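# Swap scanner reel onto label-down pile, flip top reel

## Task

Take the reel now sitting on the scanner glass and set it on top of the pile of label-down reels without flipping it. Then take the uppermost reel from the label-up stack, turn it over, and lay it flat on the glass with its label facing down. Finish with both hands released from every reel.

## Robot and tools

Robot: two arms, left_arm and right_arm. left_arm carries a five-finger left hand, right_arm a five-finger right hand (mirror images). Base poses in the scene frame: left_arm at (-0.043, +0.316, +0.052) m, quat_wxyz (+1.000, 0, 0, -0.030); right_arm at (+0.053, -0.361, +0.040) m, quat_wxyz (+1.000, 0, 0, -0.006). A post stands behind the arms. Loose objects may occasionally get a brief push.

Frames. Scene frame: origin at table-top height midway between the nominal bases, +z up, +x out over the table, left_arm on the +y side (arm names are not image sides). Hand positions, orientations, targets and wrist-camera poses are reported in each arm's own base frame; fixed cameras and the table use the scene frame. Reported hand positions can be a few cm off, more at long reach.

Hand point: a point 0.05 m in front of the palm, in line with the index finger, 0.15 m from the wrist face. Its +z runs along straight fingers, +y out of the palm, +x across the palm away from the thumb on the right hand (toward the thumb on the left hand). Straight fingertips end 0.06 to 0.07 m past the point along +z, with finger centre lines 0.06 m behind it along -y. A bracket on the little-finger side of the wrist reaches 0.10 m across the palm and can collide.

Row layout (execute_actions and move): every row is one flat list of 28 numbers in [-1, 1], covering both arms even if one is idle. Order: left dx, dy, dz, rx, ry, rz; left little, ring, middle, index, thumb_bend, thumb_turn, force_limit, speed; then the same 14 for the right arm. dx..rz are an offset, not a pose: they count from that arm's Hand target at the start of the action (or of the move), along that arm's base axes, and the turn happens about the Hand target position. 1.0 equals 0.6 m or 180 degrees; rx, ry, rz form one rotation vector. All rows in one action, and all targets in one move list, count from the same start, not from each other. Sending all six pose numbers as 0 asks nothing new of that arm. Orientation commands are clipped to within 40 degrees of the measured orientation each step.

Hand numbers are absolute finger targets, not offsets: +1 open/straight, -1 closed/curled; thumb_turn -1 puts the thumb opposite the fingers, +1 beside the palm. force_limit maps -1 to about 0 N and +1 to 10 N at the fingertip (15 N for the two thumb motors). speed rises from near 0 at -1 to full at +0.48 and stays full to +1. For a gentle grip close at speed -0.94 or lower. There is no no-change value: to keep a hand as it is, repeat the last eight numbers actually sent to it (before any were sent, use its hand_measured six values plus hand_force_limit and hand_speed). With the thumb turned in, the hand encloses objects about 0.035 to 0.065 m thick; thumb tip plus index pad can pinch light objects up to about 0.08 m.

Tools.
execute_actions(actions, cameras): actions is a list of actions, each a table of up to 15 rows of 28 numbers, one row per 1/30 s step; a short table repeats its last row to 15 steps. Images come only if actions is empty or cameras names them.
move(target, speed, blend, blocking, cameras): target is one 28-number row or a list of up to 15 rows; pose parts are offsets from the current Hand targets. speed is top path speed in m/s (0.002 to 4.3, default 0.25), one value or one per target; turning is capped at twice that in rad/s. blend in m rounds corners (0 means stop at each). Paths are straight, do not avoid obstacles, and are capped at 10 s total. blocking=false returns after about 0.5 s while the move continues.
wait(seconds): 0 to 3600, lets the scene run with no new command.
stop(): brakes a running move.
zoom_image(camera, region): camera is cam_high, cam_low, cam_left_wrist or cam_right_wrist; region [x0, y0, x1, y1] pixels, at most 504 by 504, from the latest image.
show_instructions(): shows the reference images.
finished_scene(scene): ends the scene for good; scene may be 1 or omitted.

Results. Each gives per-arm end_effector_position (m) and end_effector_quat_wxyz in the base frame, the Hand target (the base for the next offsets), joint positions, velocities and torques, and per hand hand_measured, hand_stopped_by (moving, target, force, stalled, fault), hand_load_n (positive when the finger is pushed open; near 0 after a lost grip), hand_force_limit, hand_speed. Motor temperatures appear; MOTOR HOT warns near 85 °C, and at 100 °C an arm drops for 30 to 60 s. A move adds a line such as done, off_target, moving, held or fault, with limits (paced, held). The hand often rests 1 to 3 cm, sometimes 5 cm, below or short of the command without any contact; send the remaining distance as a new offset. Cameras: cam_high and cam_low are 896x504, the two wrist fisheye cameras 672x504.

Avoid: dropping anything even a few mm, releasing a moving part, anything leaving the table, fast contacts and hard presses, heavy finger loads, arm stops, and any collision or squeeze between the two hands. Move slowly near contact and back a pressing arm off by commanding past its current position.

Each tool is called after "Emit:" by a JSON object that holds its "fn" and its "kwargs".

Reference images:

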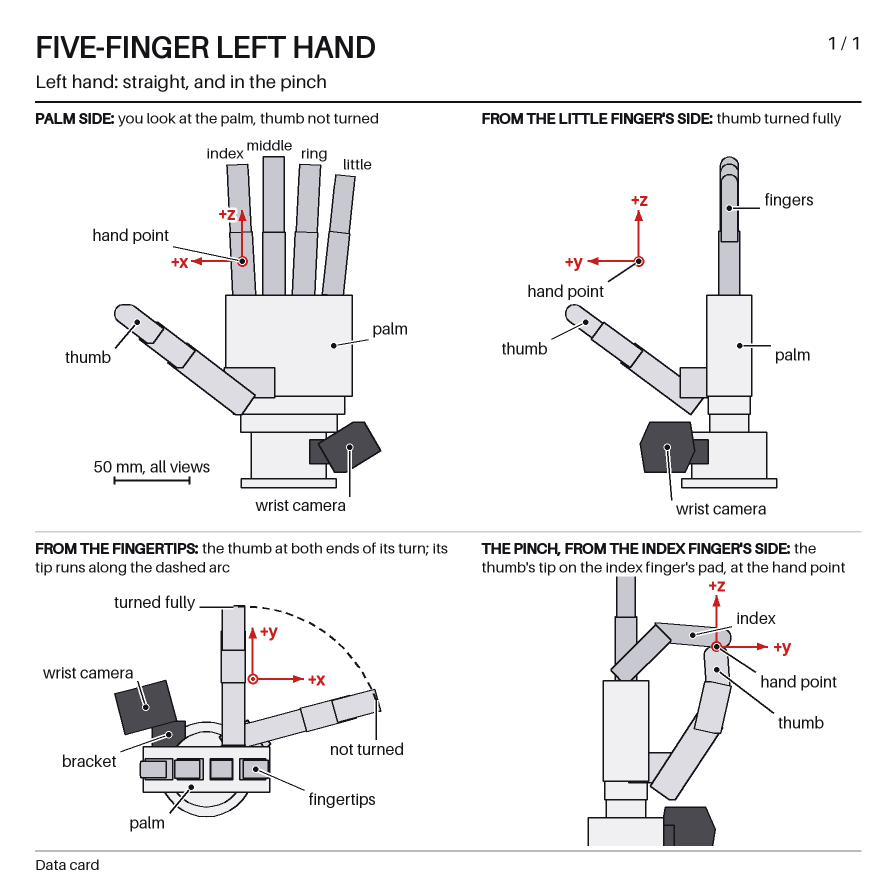

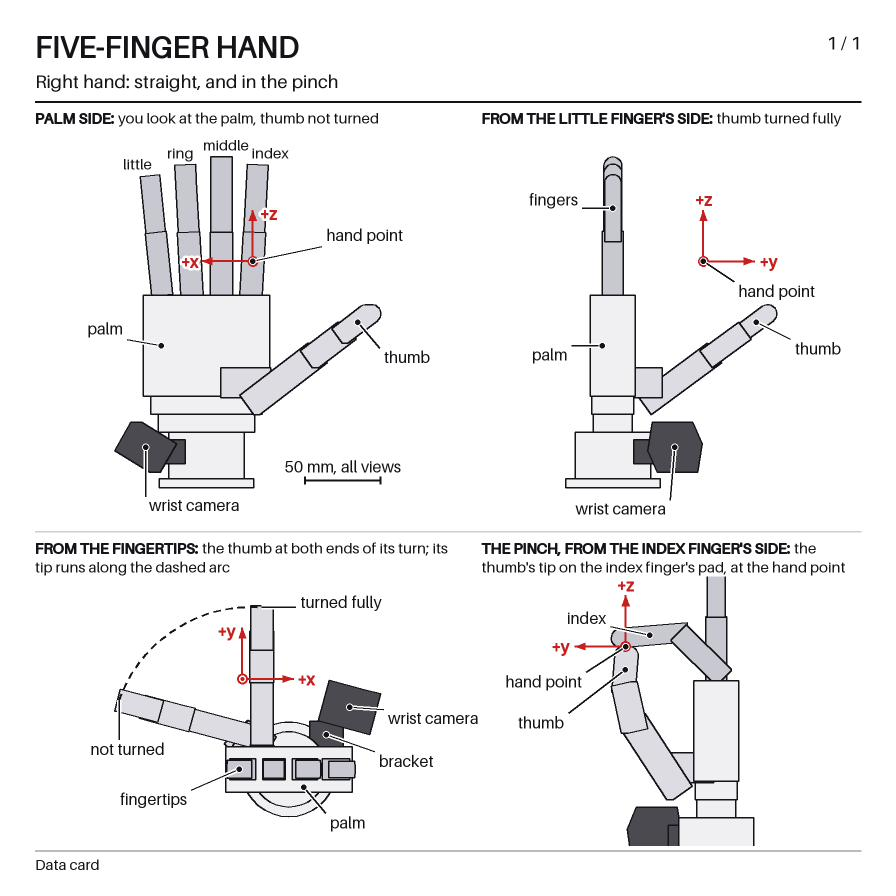

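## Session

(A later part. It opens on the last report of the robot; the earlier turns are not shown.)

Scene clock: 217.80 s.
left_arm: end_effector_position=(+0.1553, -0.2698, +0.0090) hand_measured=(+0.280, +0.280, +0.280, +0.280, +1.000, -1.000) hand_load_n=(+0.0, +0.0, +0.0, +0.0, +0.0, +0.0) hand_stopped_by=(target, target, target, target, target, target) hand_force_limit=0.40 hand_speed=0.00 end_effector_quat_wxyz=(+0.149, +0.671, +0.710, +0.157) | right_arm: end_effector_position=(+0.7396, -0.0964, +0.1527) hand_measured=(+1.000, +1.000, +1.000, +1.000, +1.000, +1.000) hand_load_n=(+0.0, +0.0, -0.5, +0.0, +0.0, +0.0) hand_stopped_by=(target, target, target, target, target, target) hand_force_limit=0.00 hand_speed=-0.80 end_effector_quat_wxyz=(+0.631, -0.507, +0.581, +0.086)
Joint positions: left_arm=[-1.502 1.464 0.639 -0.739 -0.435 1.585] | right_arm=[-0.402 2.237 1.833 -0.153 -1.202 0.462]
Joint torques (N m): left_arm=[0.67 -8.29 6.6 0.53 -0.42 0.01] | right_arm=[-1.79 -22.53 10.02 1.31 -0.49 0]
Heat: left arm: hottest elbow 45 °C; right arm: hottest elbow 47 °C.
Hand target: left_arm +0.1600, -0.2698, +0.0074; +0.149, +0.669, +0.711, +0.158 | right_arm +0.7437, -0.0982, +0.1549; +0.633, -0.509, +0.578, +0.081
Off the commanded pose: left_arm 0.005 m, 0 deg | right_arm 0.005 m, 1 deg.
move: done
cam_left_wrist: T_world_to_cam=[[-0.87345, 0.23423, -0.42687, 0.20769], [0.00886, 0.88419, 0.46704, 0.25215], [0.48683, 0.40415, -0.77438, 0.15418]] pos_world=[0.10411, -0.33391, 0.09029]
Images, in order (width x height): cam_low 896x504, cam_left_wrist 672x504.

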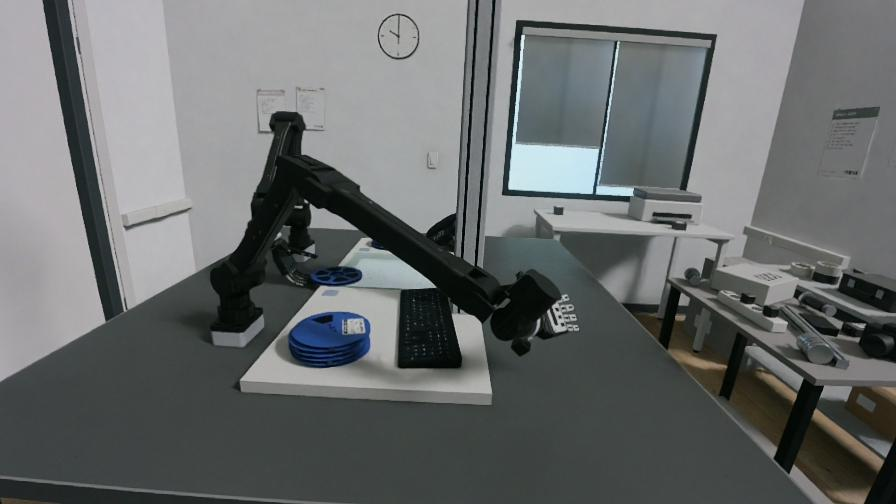

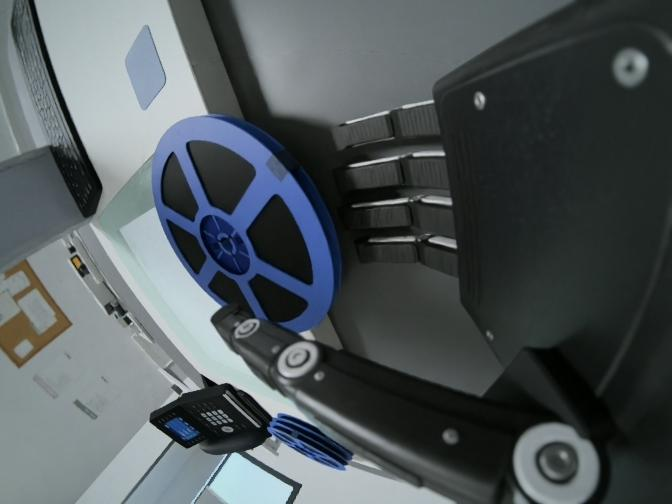

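Emit:
{"fn": "move", "kwargs": {"target": [0.045,0.0,0.0,0,0,0,0.28,0.28,0.28,0.28,1,-1,0.4,0.0,0,0,0,0,0,0,1,1,1,1,1,1,0,-0.8], "speed": 0.05, "cameras": ["cam_left_wrist","cam_low"]}}

Emit:
{"fn": "zoom_image", "kwargs": {"camera": "cam_low", "region": [260, 230, 380, 300]}}

Emit:
{"fn": "zoom_image", "kwargs": {"camera": "cam_left_wrist", "region": [180, 80, 480, 380]}}

Scene clock: 219.53 s.
left_arm: end_effector_position=(+0.1825, -0.2698, +0.0094) hand_measured=(+0.280, +0.280, +0.280, +0.280, +1.000, -1.000) hand_load_n=(+0.0, +0.0, +0.0, +0.0, +0.0, +0.0) hand_stopped_by=(target, target, target, target, target, target) hand_force_limit=0.40 hand_speed=0.00 end_effector_quat_wxyz=(+0.150, +0.671, +0.709, +0.157) | right_arm: end_effector_position=(+0.7396, -0.0964, +0.1527) hand_measured=(+1.000, +1.000, +1.000, +1.000, +1.000, +1.000) hand_load_n=(+0.0, +0.0, +0.0, +0.0, +0.0, +0.0) hand_stopped_by=(target, target, target, target, target, target) hand_force_limit=0.00 hand_speed=-0.80 end_effector_quat_wxyz=(+0.631, -0.507, +0.581, +0.086)
Joint positions: left_arm=[-1.416 1.464 0.639 -0.699 -0.435 1.68] | right_arm=[-0.402 2.237 1.833 -0.153 -1.202 0.462]
Joint torques (N m): left_arm=[0.67 -8.29 6.78 0.61 -0.32 0.03] | right_arm=[-1.67 -22.53 10.02 1.29 -0.48 0.02]
Heat: left arm: hottest elbow 44 °C; right arm: hottest elbow 47 °C.
Hand target: left_arm +0.1869, -0.2698, +0.0074; +0.149, +0.669, +0.711, +0.158 | right_arm +0.7437, -0.0982, +0.1549; +0.633, -0.509, +0.578, +0.081
Off the commanded pose: left_arm 0.005 m, 0 deg | right_arm 0.005 m, 1 deg.
move: done
cam_left_wrist: T_world_to_cam=[[-0.87238, 0.2346, -0.42885, 0.23143], [0.008, 0.88404, 0.46734, 0.25185], [0.48876, 0.40426, -0.7731, 0.14091]] pos_world=[0.13101, -0.33391, 0.09049]
Images, in order (width x height): cam_low 896x504, cam_left_wrist 672x504.

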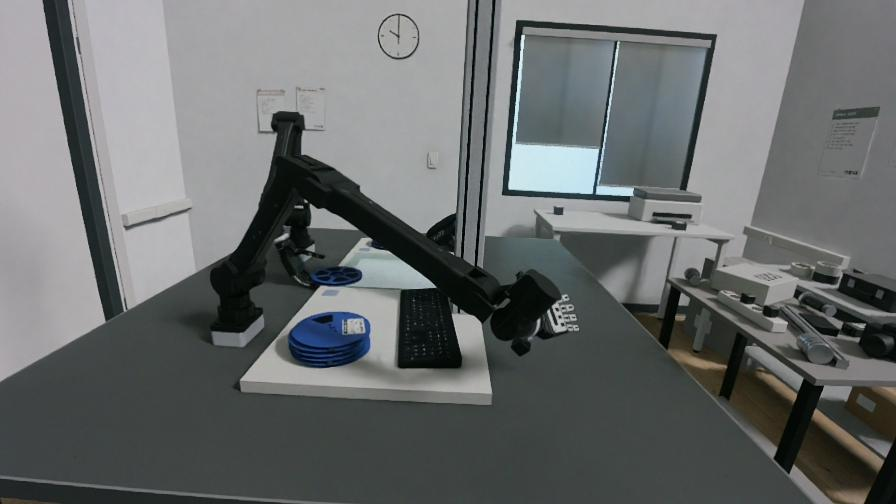

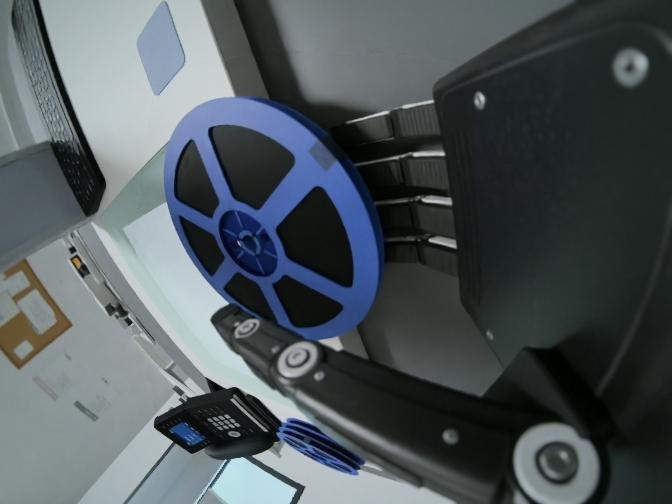

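Scaled by 4.200 from the camera's image (finer frame: 1280x720).

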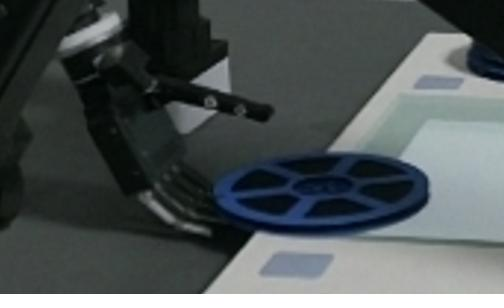

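Scaled by 1.680 from the camera's image (finer frame: 960x720).

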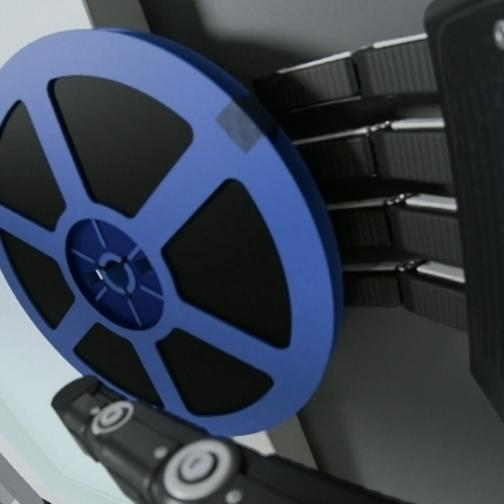

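Emit:
{"fn": "move", "kwargs": {"target": [0.022,0.0,0.0,0,0,0,0.28,0.28,0.28,0.28,1,-1,0.4,0.0,0,0,0,0,0,0,1,1,1,1,1,1,0,-0.8], "speed": 0.05, "cameras": ["cam_left_wrist","cam_low"]}}

Emit:
{"fn": "zoom_image", "kwargs": {"camera": "cam_low", "region": [260, 230, 380, 300]}}

Emit:
{"fn": "zoom_image", "kwargs": {"camera": "cam_left_wrist", "region": [180, 80, 480, 380]}}

Scene clock: 220.70 s.
left_arm: end_effector_position=(+0.1959, -0.2686, +0.0098) hand_measured=(+0.280, +0.280, +0.280, +0.280, +1.000, -1.000) hand_load_n=(+0.0, +0.0, +0.0, +0.0, +0.0, +0.0) hand_stopped_by=(target, target, target, target, target, target) hand_force_limit=0.40 hand_speed=0.00 end_effector_quat_wxyz=(+0.150, +0.670, +0.709, +0.159) | right_arm: end_effector_position=(+0.7396, -0.0964, +0.1527) hand_measured=(+1.000, +1.000, +1.000, +1.000, +1.000, +1.000) hand_load_n=(+0.0, +0.0, +0.0, +0.0, +0.0, +0.0) hand_stopped_by=(target, target, target, target, target, target) hand_force_limit=0.00 hand_speed=-0.80 end_effector_quat_wxyz=(+0.631, -0.507, +0.581, +0.086)
Joint positions: left_arm=[-1.374 1.464 0.639 -0.68 -0.435 1.725] | right_arm=[-0.402 2.237 1.833 -0.153 -1.202 0.462]
Joint torques (N m): left_arm=[0.62 -8.12 7.05 0.64 -0.23 0.07] | right_arm=[-1.79 -22.53 9.99 1.26 -0.48 0.01]
Heat: left arm: hottest elbow 44 °C; right arm: hottest elbow 47 °C.
Hand target: left_arm +0.2001, -0.2698, +0.0074; +0.149, +0.669, +0.711, +0.158 | right_arm +0.7437, -0.0982, +0.1549; +0.633, -0.509, +0.578, +0.081
Off the commanded pose: left_arm 0.005 m, 0 deg | right_arm 0.005 m, 1 deg.
move: done
cam_left_wrist: T_world_to_cam=[[-0.87166, 0.23421, -0.43052, 0.24292], [0.00622, 0.88364, 0.46812, 0.25068], [0.49006, 0.40536, -0.7717, 0.1342]] pos_world=[0.14442, -0.3328, 0.09079]
Images, in order (width x height): cam_low 896x504, cam_left_wrist 672x504.

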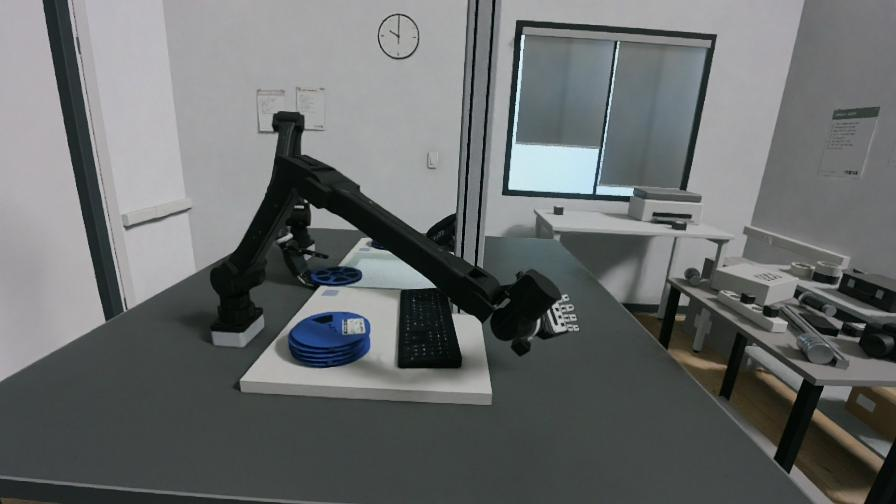

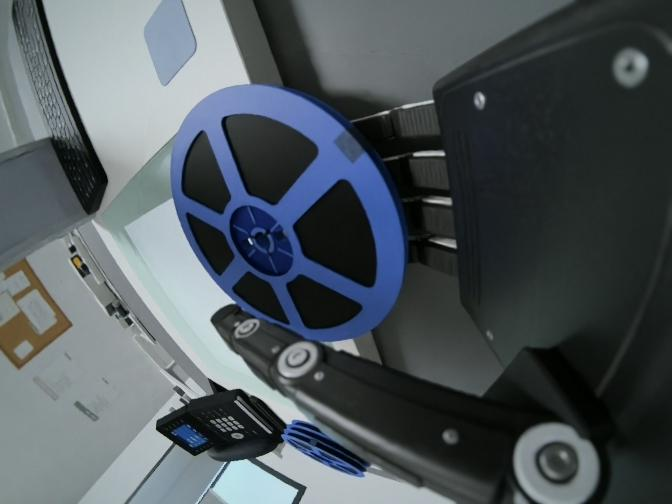

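Scaled by 4.200 from the camera's image (finer frame: 1280x720).

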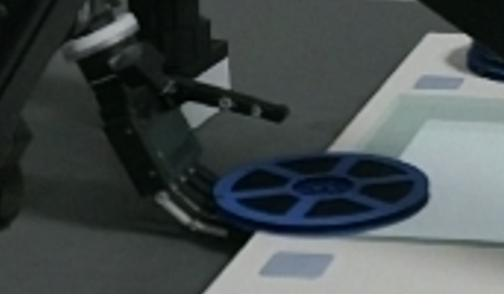

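Scaled by 1.680 from the camera's image (finer frame: 960x720).

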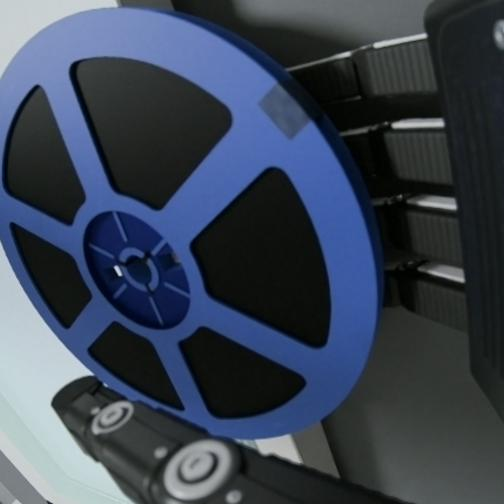

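Emit:
{"fn": "move", "kwargs": {"target": [0.0,0.0,0.0,0,0,0,0.2,0.2,0.2,0.2,0.5,-1,-0.2,-0.7,0,0,0,0,0,0,1,1,1,1,1,1,0,-0.8], "speed": 0.05, "cameras": ["cam_left_wrist","cam_low"]}}

Emit:
{"fn": "zoom_image", "kwargs": {"camera": "cam_low", "region": [260, 230, 380, 300]}}

Emit:
{"fn": "zoom_image", "kwargs": {"camera": "cam_left_wrist", "region": [180, 80, 480, 380]}}

Scene clock: 223.13 s.
left_arm: end_effector_position=(+0.1960, -0.2687, +0.0098) hand_measured=(+0.200, +0.200, +0.200, +0.200, +0.500, -1.000) hand_load_n=(+0.0, +0.0, +0.0, +0.0, +0.0, +0.0) hand_stopped_by=(target, target, target, target, target, target) hand_force_limit=-0.20 hand_speed=-0.70 end_effector_quat_wxyz=(+0.150, +0.670, +0.709, +0.159) | right_arm: end_effector_position=(+0.7396, -0.0964, +0.1527) hand_measured=(+1.000, +1.000, +1.000, +1.000, +1.000, +1.000) hand_load_n=(+0.0, +0.0, +0.0, -0.5, +0.0, +0.0) hand_stopped_by=(target, target, target, target, target, target) hand_force_limit=0.00 hand_speed=-0.80 end_effector_quat_wxyz=(+0.631, -0.507, +0.581, +0.086)
Joint positions: left_arm=[-1.374 1.464 0.639 -0.68 -0.435 1.726] | right_arm=[-0.402 2.237 1.833 -0.153 -1.202 0.462]
Joint torques (N m): left_arm=[0.62 -8.12 7.06 0.65 -0.23 0.05] | right_arm=[-1.85 -22.65 9.99 1.25 -0.49 0.01]
Heat: left arm: hottest elbow 44 °C; right arm: hottest elbow 47 °C.
Hand target: left_arm +0.2001, -0.2698, +0.0074; +0.149, +0.669, +0.711, +0.158 | right_arm +0.7437, -0.0982, +0.1549; +0.633, -0.509, +0.578, +0.081
Off the commanded pose: left_arm 0.005 m, 0 deg | right_arm 0.005 m, 1 deg.
move: done
cam_left_wrist: T_world_to_cam=[[-0.8715, 0.23494, -0.43045, 0.24306], [0.00684, 0.8835, 0.46838, 0.25061], [0.49035, 0.40525, -0.77158, 0.1342]] pos_world=[0.14431, -0.3329, 0.09079]
Images, in order (width x height): cam_low 896x504, cam_left_wrist 672x504.

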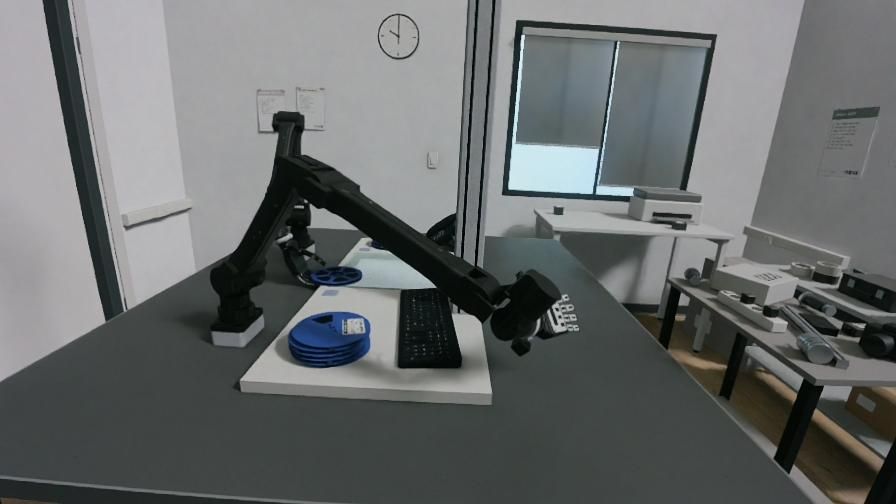

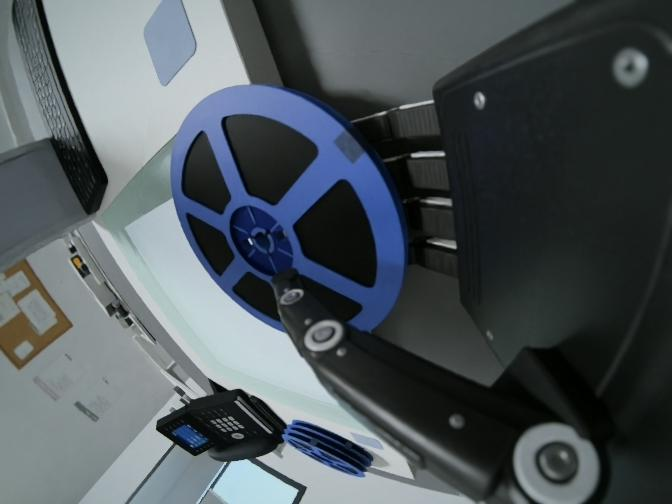

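Scaled by 4.200 from the camera's image (finer frame: 1280x720).

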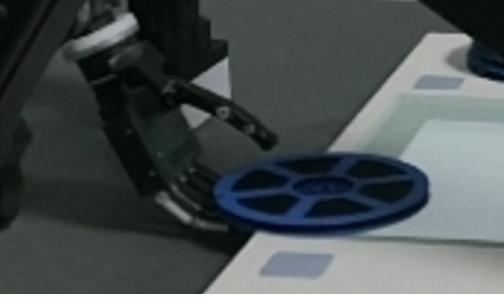

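Scaled by 1.680 from the camera's image (finer frame: 960x720).

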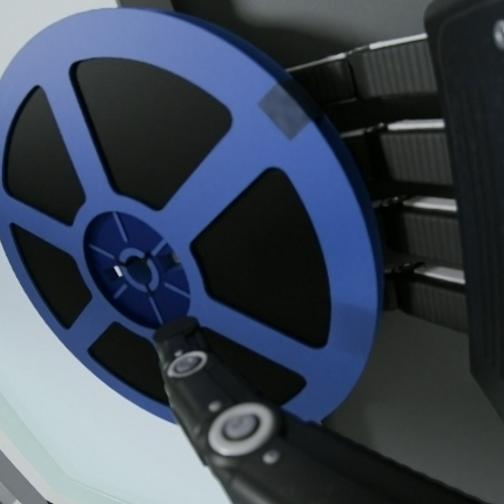

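Emit:
{"fn": "move", "kwargs": {"target": [0.0,0.0,0.0,0,0,0,0.2,0.2,0.2,0.2,-0.4,-1,-0.1,-0.85,0,0,0,0,0,0,1,1,1,1,1,1,0,-0.8], "speed": 0.05, "cameras": ["cam_left_wrist","cam_low"]}}

Emit:
{"fn": "zoom_image", "kwargs": {"camera": "cam_low", "region": [260, 230, 380, 300]}}

Emit:
{"fn": "zoom_image", "kwargs": {"camera": "cam_left_wrist", "region": [180, 80, 480, 380]}}

Scene clock: 227.90 s.
left_arm: end_effector_position=(+0.1960, -0.2687, +0.0098) hand_measured=(+0.200, +0.200, +0.200, +0.200, -0.400, -1.000) hand_load_n=(+0.0, +0.0, +0.0, +0.0, +0.5, +0.5) hand_stopped_by=(target, target, target, target, target, target) hand_force_limit=-0.10 hand_speed=-0.85 end_effector_quat_wxyz=(+0.150, +0.671, +0.709, +0.159) | right_arm: end_effector_position=(+0.7396, -0.0964, +0.1527) hand_measured=(+1.000, +1.000, +1.000, +1.000, +1.000, +1.000) hand_load_n=(+0.0, +0.0, +0.0, +0.0, +0.0, -0.5) hand_stopped_by=(target, target, target, target, target, target) hand_force_limit=0.00 hand_speed=-0.80 end_effector_quat_wxyz=(+0.631, -0.507, +0.581, +0.086)
Joint positions: left_arm=[-1.374 1.464 0.639 -0.68 -0.435 1.726] | right_arm=[-0.402 2.237 1.833 -0.153 -1.202 0.462]
Joint torques (N m): left_arm=[0.62 -8.12 7.06 0.64 -0.23 0.04] | right_arm=[-1.67 -22.36 10 1.25 -0.48 -0.01]
Heat: left arm: hottest elbow 43 °C; right arm: hottest elbow 47 °C.
Hand target: left_arm +0.2001, -0.2698, +0.0074; +0.149, +0.669, +0.711, +0.158 | right_arm +0.7437, -0.0982, +0.1549; +0.633, -0.509, +0.578, +0.081
Off the commanded pose: left_arm 0.005 m, 0 deg | right_arm 0.005 m, 1 deg.
move: done
cam_left_wrist: T_world_to_cam=[[-0.87144, 0.23528, -0.4304, 0.24316], [0.0071, 0.8834, 0.46856, 0.25052], [0.49046, 0.40526, -0.7715, 0.13418]] pos_world=[0.14431, -0.3329, 0.09079]
Images, in order (width x height): cam_low 896x504, cam_left_wrist 672x504.

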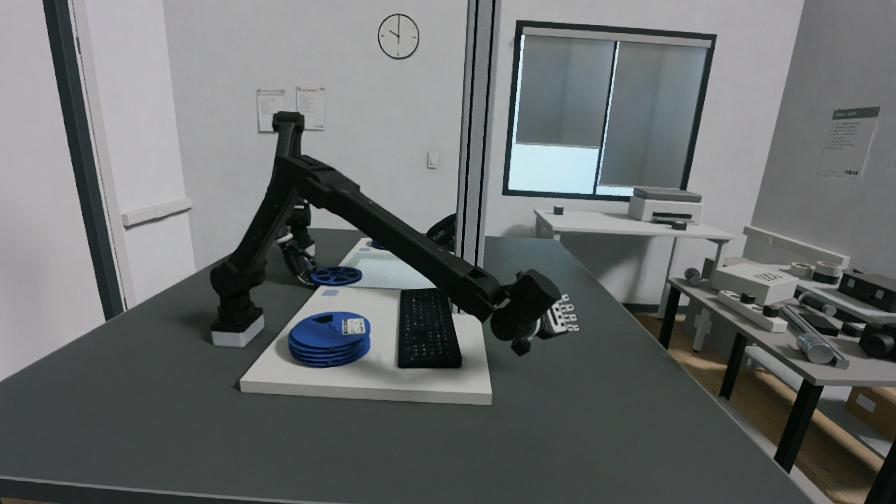

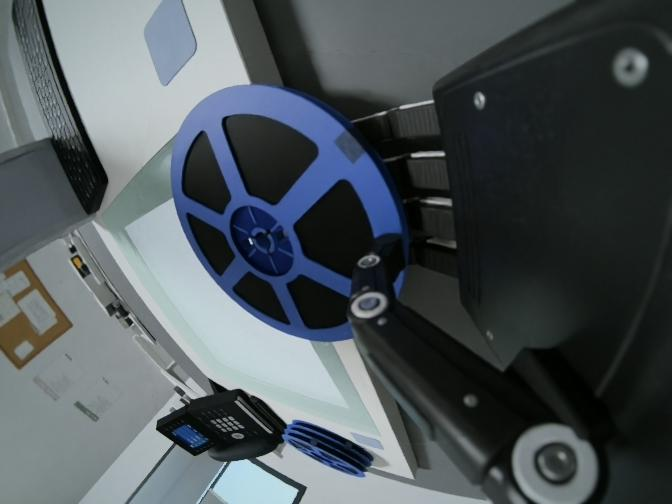

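Scaled by 4.200 from the camera's image (finer frame: 1280x720).

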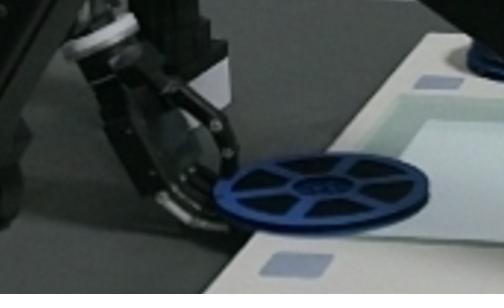

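Scaled by 1.680 from the camera's image (finer frame: 960x720).

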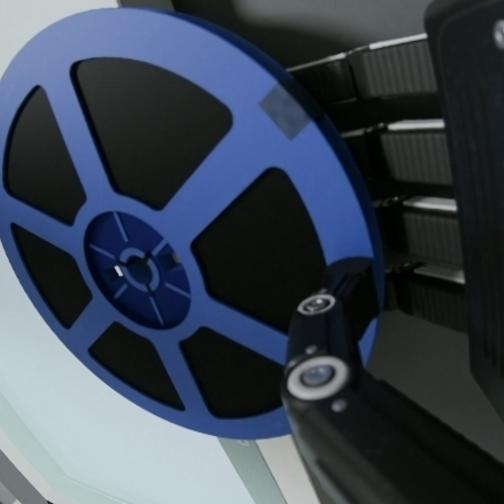

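Emit:
{"fn": "move", "kwargs": {"target": [0.0,0.0,0.0,0,0,0,0.2,0.2,0.2,0.2,-0.25,-1,-0.1,-0.85,0,0,0,0,0,0,1,1,1,1,1,1,0,-0.8], "speed": 0.05}}

Emit:
{"fn": "move", "kwargs": {"target": [0.0,0.0,0.0,0,0,0,0.0,0.0,0.0,0.0,-0.25,-1,-0.3,-0.92,0,0,0,0,0,0,1,1,1,1,1,1,0,-0.8], "speed": 0.05, "cameras": ["cam_left_wrist","cam_low"]}}

Emit:
{"fn": "zoom_image", "kwargs": {"camera": "cam_low", "region": [260, 230, 380, 300]}}

Emit:
{"fn": "zoom_image", "kwargs": {"camera": "cam_left_wrist", "region": [180, 80, 480, 380]}}

Scene clock: 229.57 s.
left_arm: end_effector_position=(+0.1960, -0.2687, +0.0098) hand_measured=(+0.200, +0.200, +0.200, +0.200, -0.250, -1.000) hand_load_n=(+0.0, +0.0, +0.0, +0.0, +0.0, +0.0) hand_stopped_by=(target, target, target, target, target, target) hand_force_limit=-0.10 hand_speed=-0.85 end_effector_quat_wxyz=(+0.150, +0.671, +0.709, +0.159) | right_arm: end_effector_position=(+0.7396, -0.0964, +0.1527) hand_measured=(+1.000, +1.000, +1.000, +1.000, +1.000, +1.000) hand_load_n=(+0.0, -0.5, +0.0, +0.0, +0.0, +0.0) hand_stopped_by=(target, target, target, target, target, target) hand_force_limit=0.00 hand_speed=-0.80 end_effector_quat_wxyz=(+0.631, -0.507, +0.581, +0.086)
Joint positions: left_arm=[-1.374 1.464 0.639 -0.68 -0.435 1.726] | right_arm=[-0.402 2.237 1.833 -0.153 -1.202 0.462]
Joint torques (N m): left_arm=[0.56 -8.12 7.06 0.64 -0.23 0.04] | right_arm=[-1.85 -22.59 10 1.28 -0.5 0]
Heat: left arm: hottest elbow 43 °C; right arm: hottest elbow 47 °C.
Hand target: left_arm +0.2001, -0.2698, +0.0074; +0.149, +0.669, +0.711, +0.158 | right_arm +0.7437, -0.0982, +0.1549; +0.633, -0.509, +0.578, +0.081
Off the commanded pose: left_arm 0.005 m, 0 deg | right_arm 0.005 m, 1 deg.
move: done

Scene clock: 230.63 s.
left_arm: end_effector_position=(+0.1952, -0.2685, +0.0083) hand_measured=(+0.022, +0.052, +0.060, +0.068, -0.250, -1.000) hand_load_n=(+3.5, +1.0, +3.0, +6.5, -1.0, +0.5) hand_stopped_by=(force, force, force, force, target, target) hand_force_limit=-0.30 hand_speed=-0.92 end_effector_quat_wxyz=(+0.147, +0.671, +0.709, +0.158) | right_arm: end_effector_position=(+0.7396, -0.0964, +0.1527) hand_measured=(+1.000, +1.000, +1.000, +1.000, +1.000, +1.000) hand_load_n=(+0.0, +0.0, +0.0, +0.0, +0.0, +0.0) hand_stopped_by=(target, target, target, target, target, target) hand_force_limit=0.00 hand_speed=-0.80 end_effector_quat_wxyz=(+0.631, -0.507, +0.581, +0.086)
Joint positions: left_arm=[-1.374 1.467 0.639 -0.68 -0.431 1.726] | right_arm=[-0.402 2.237 1.833 -0.153 -1.202 0.462]
Joint torques (N m): left_arm=[0.56 -8.35 7.04 0.64 -0.38 0.04] | right_arm=[-1.79 -22.48 10.03 1.29 -0.49 0.02]
Heat: left arm: hottest elbow 43 °C; right arm: hottest elbow 47 °C.
Hand target: left_arm +0.2001, -0.2698, +0.0073; +0.149, +0.669, +0.711, +0.158 | right_arm +0.7437, -0.0982, +0.1549; +0.633, -0.509, +0.578, +0.081
Off the commanded pose: left_arm 0.005 m, 0 deg | right_arm 0.005 m, 1 deg.
move: done
cam_left_wrist: T_world_to_cam=[[-0.8735, 0.23649, -0.42553, 0.24256], [0.00978, 0.88243, 0.47033, 0.25032], [0.48673, 0.40667, -0.77312, 0.13439]] pos_world=[0.14401, -0.3329, 0.08939]
Images, in order (width x height): cam_low 896x504, cam_left_wrist 672x504.

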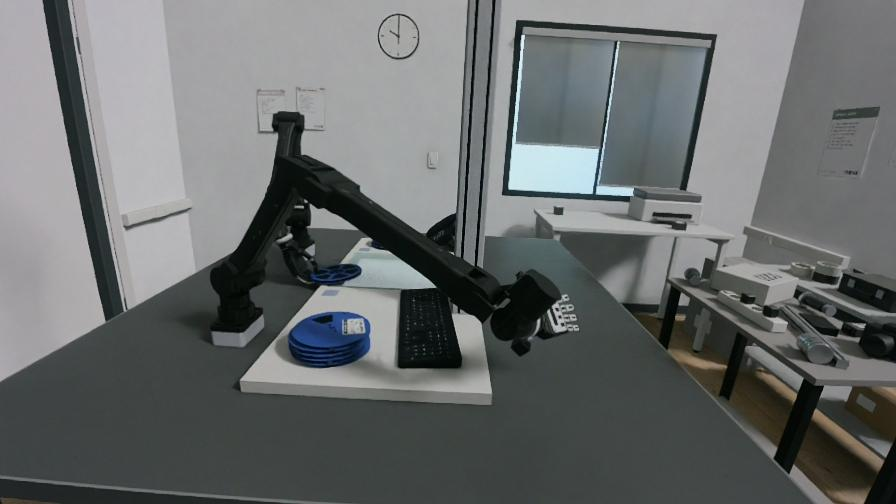

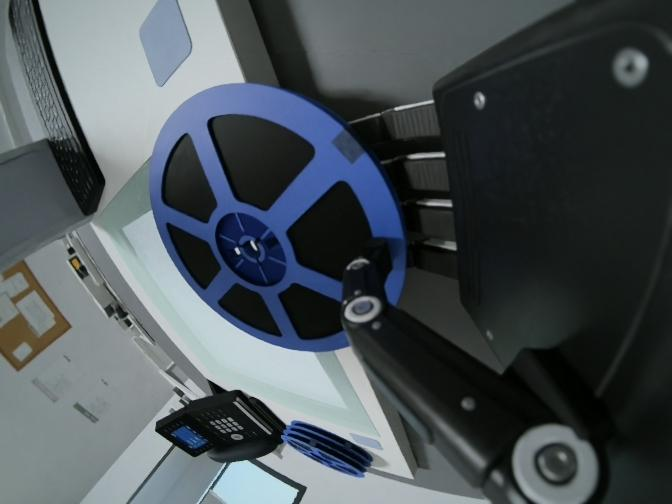

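Scaled by 4.200 from the camera's image (finer frame: 1280x720).

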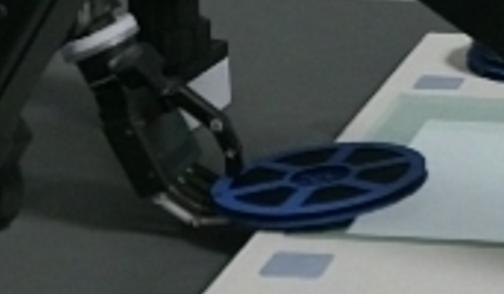

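Scaled by 1.680 from the camera's image (finer frame: 960x720).

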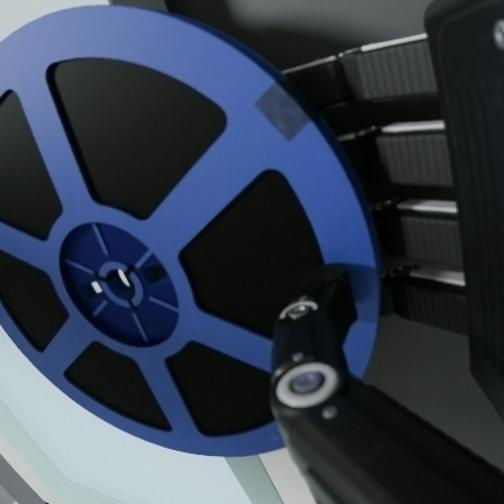

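Emit:
{"fn": "move", "kwargs": {"target": [0.0,0.0,0.0,0,0,0,-0.08,-0.06,-0.05,0.0,-0.25,-1,0.2,-0.92,0,0,0,0,0,0,1,1,1,1,1,1,0,-0.8], "speed": 0.05, "cameras": ["cam_low"]}}

Emit:
{"fn": "zoom_image", "kwargs": {"camera": "cam_low", "region": [260, 230, 380, 300]}}

Scene clock: 231.73 s.
left_arm: end_effector_position=(+0.1952, -0.2685, +0.0083) hand_measured=(-0.080, -0.044, +0.008, +0.068, -0.248, -1.000) hand_load_n=(+1.5, +5.5, +1.0, +3.5, +6.5, +1.5) hand_stopped_by=(target, force, force, force, target, target) hand_force_limit=0.20 hand_speed=-0.92 end_effector_quat_wxyz=(+0.147, +0.671, +0.709, +0.157) | right_arm: end_effector_position=(+0.7396, -0.0964, +0.1527) hand_measured=(+1.000, +1.000, +1.000, +1.000, +1.000, +1.000) hand_load_n=(+0.0, +0.0, +0.0, +0.0, +0.0, +0.0) hand_stopped_by=(target, target, target, target, target, target) hand_force_limit=0.00 hand_speed=-0.80 end_effector_quat_wxyz=(+0.631, -0.507, +0.581, +0.086)
Joint positions: left_arm=[-1.374 1.467 0.639 -0.68 -0.43 1.727] | right_arm=[-0.402 2.237 1.833 -0.153 -1.202 0.462]
Joint torques (N m): left_arm=[0.62 -8.35 7.04 0.64 -0.4 0.04] | right_arm=[-1.9 -22.65 10.02 1.29 -0.49 0]
Heat: left arm: hottest elbow 43 °C; right arm: hottest elbow 47 °C.
Hand target: left_arm +0.2001, -0.2698, +0.0074; +0.149, +0.669, +0.711, +0.158 | right_arm +0.7437, -0.0982, +0.1549; +0.633, -0.509, +0.578, +0.081
Off the commanded pose: left_arm 0.005 m, 0 deg | right_arm 0.005 m, 1 deg.
move: done

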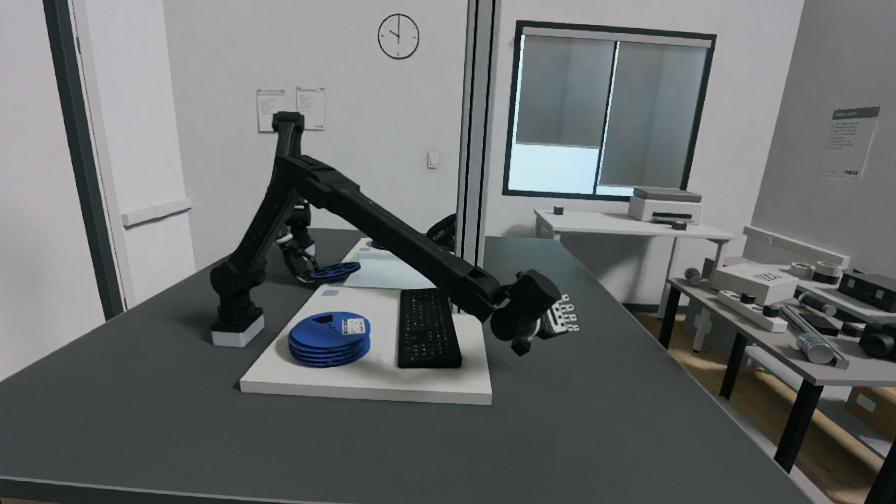

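Scaled by 4.200 from the camera's image (finer frame: 1280x720).

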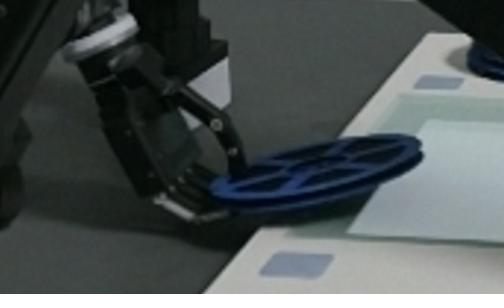

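Emit:
{"fn": "move", "kwargs": {"target": [0.0,0.0,0.08,0,0,0,-0.08,-0.06,-0.05,0.0,-0.25,-1,0.2,-0.92,0,0,0,0,0,0,1,1,1,1,1,1,0,-0.8], "speed": 0.05, "cameras": ["cam_low","cam_left_wrist","cam_high"]}}

Emit:
{"fn": "zoom_image", "kwargs": {"camera": "cam_low", "region": [240, 200, 400, 300]}}

Scene clock: 241.30 s.
left_arm: end_effector_position=(+0.1923, -0.2539, +0.0393) hand_measured=(-0.080, -0.044, +0.008, +0.068, -0.248, -1.000) hand_load_n=(+1.5, +5.5, +1.0, +4.0, +6.5, +1.5) hand_stopped_by=(target, force, force, force, target, target) hand_force_limit=0.20 hand_speed=-0.92 end_effector_quat_wxyz=(+0.131, +0.675, +0.706, +0.169) | right_arm: end_effector_position=(+0.7396, -0.0964, +0.1527) hand_measured=(+1.000, +1.000, +1.000, +1.000, +1.000, +1.000) hand_load_n=(+0.0, +0.0, +0.0, +0.0, +0.0, +0.0) hand_stopped_by=(target, target, target, target, target, target) hand_force_limit=0.00 hand_speed=-0.80 end_effector_quat_wxyz=(+0.631, -0.507, +0.581, +0.086)
Joint positions: left_arm=[-1.374 1.376 0.657 -0.828 -0.43 1.727] | right_arm=[-0.402 2.237 1.833 -0.153 -1.202 0.462]
Joint torques (N m): left_arm=[0.56 -9.47 10.99 -0.27 -0.42 0.03] | right_arm=[-1.73 -22.53 9.99 1.26 -0.49 0.01]
Heat: left arm: hottest elbow 42 °C; right arm: hottest elbow 47 °C.
Hand target: left_arm +0.2001, -0.2698, +0.0554; +0.149, +0.669, +0.711, +0.158 | right_arm +0.7437, -0.0982, +0.1549; +0.633, -0.509, +0.578, +0.081
Off the commanded pose: left_arm 0.024 m, 3 deg | right_arm 0.005 m, 1 deg.
move: off_target (left_arm)
cam_left_wrist: T_world_to_cam=[[-0.87677, 0.25356, -0.40864, 0.25405], [0.01438, 0.86316, 0.50473, 0.21568], [0.4807, 0.43666, -0.76043, 0.16213]] pos_world=[0.1417, -0.32137, 0.11825]
Images, in order (width x height): cam_high 896x504, cam_low 896x504, cam_left_wrist 672x504.

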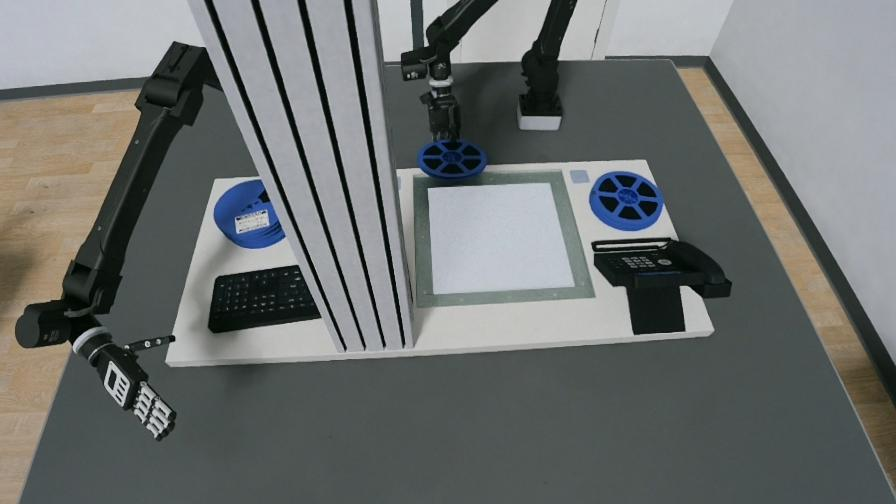

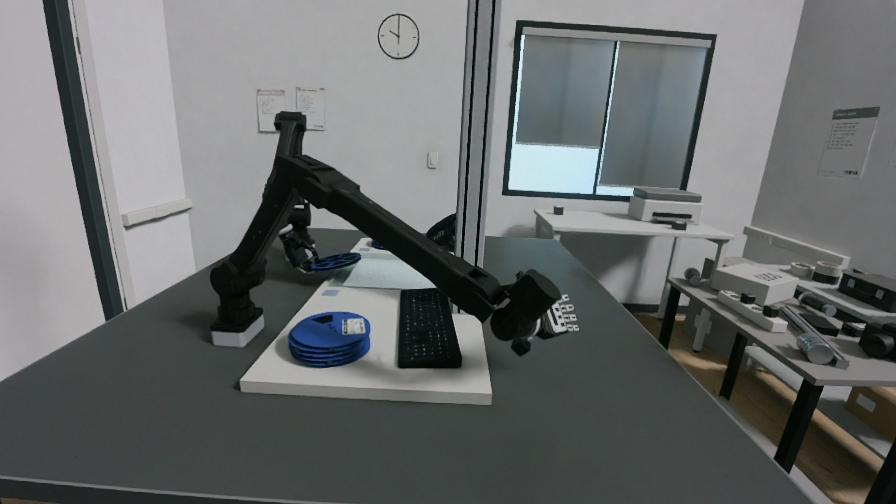

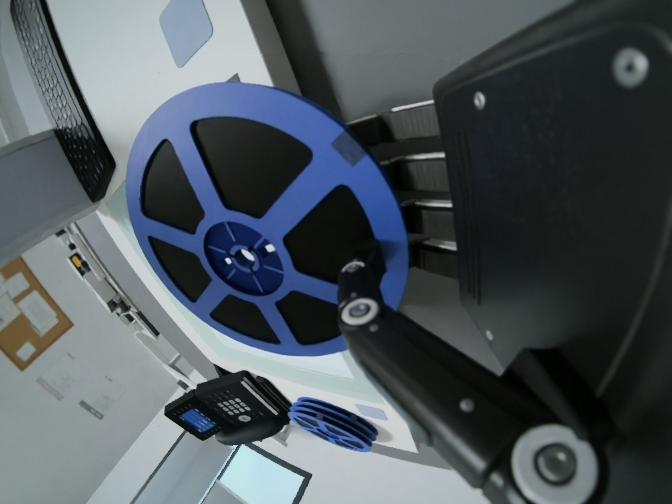

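Scaled by 3.150 from the camera's image (finer frame: 1280x720).

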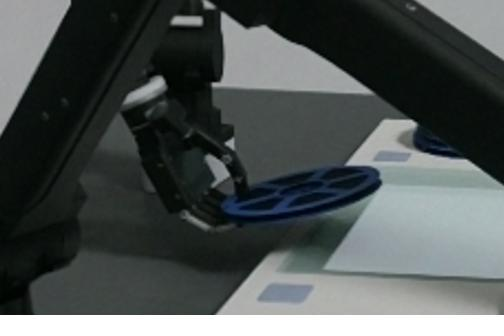

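Emit:
{"fn": "move", "kwargs": {"target": [[0.033,0.05,0.24,-0.01,0.01,0.08,-0.08,-0.06,-0.05,0.0,-0.25,-1,0.2,-0.92,0,0,0,0,0,0,1,1,1,1,1,1,0,-0.8],[0.1665,0.3163,0.2743,-0.03,0.027,0.3,-0.08,-0.06,-0.05,0.0,-0.25,-1,0.2,-0.92,0,0,0,0,0,0,1,1,1,1,1,1,0,-0.8],[0.258,0.516,0.241,-0.051,0.0454,0.498,-0.08,-0.06,-0.05,0.0,-0.25,-1,0.2,-0.92,0,0,0,0,0,0,1,1,1,1,1,1,0,-0.8]], "speed": 0.13, "blend": [0.03,0.03,0], "cameras": ["cam_low","cam_left_wrist","cam_high"]}}

Scene clock: 249.80 s.
left_arm: end_effector_position=(+0.3416, +0.0386, +0.1853) hand_measured=(-0.080, -0.044, +0.008, +0.068, -0.248, -1.000) hand_load_n=(+1.5, +6.0, +0.5, +4.0, +6.5, +1.5) hand_stopped_by=(target, force, force, force, target, target) hand_force_limit=0.20 hand_speed=-0.92 end_effector_quat_wxyz=(-0.019, -0.017, +0.992, +0.125) | right_arm: end_effector_position=(+0.7396, -0.0964, +0.1527) hand_measured=(+1.000, +1.000, +1.000, +1.000, +1.000, +1.000) hand_load_n=(+0.0, +0.0, +0.0, +0.0, +0.0, -0.5) hand_stopped_by=(target, target, target, target, target, target) hand_force_limit=0.00 hand_speed=-0.80 end_effector_quat_wxyz=(+0.631, -0.507, +0.581, +0.086)
Joint positions: left_arm=[-0.171 1.394 1.171 -1.435 -0.239 1.356] | right_arm=[-0.402 2.237 1.833 -0.153 -1.202 0.462]
Joint torques (N m): left_arm=[0.44 -10.11 14.11 -0.42 -0.21 -0.14] | right_arm=[-1.67 -22.48 9.99 1.29 -0.48 0]
Heat: left arm: hottest elbow 44 °C; right arm: hottest elbow 47 °C.
Hand target: left_arm +0.3549, +0.0399, +0.2001; -0.003, -0.030, +0.992, +0.122 | right_arm +0.7437, -0.0982, +0.1549; +0.633, -0.509, +0.578, +0.081
Off the commanded pose: left_arm 0.020 m, 2 deg | right_arm 0.005 m, 1 deg.
move: off_target (left_arm)
cam_left_wrist: T_world_to_cam=[[-0.2571, -0.93293, -0.25208, 0.17556], [-0.87054, 0.11033, 0.47957, 0.2235], [-0.4196, 0.34275, -0.84051, 0.39962]] pos_world=[0.40739, 0.00216, 0.27296]
Images, in order (width x height): cam_high 896x504, cam_low 896x504, cam_left_wrist 672x504.

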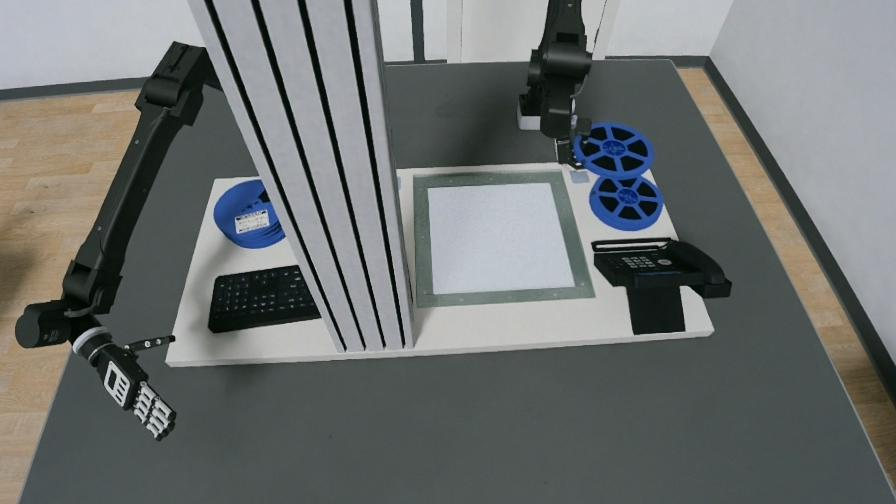

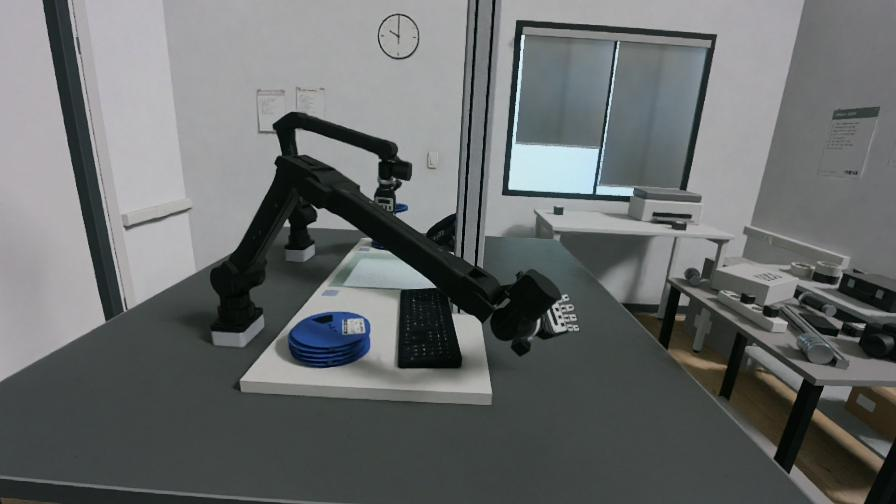

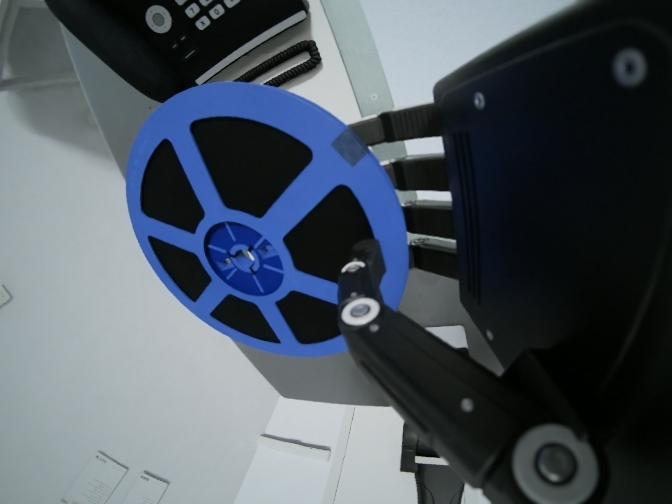

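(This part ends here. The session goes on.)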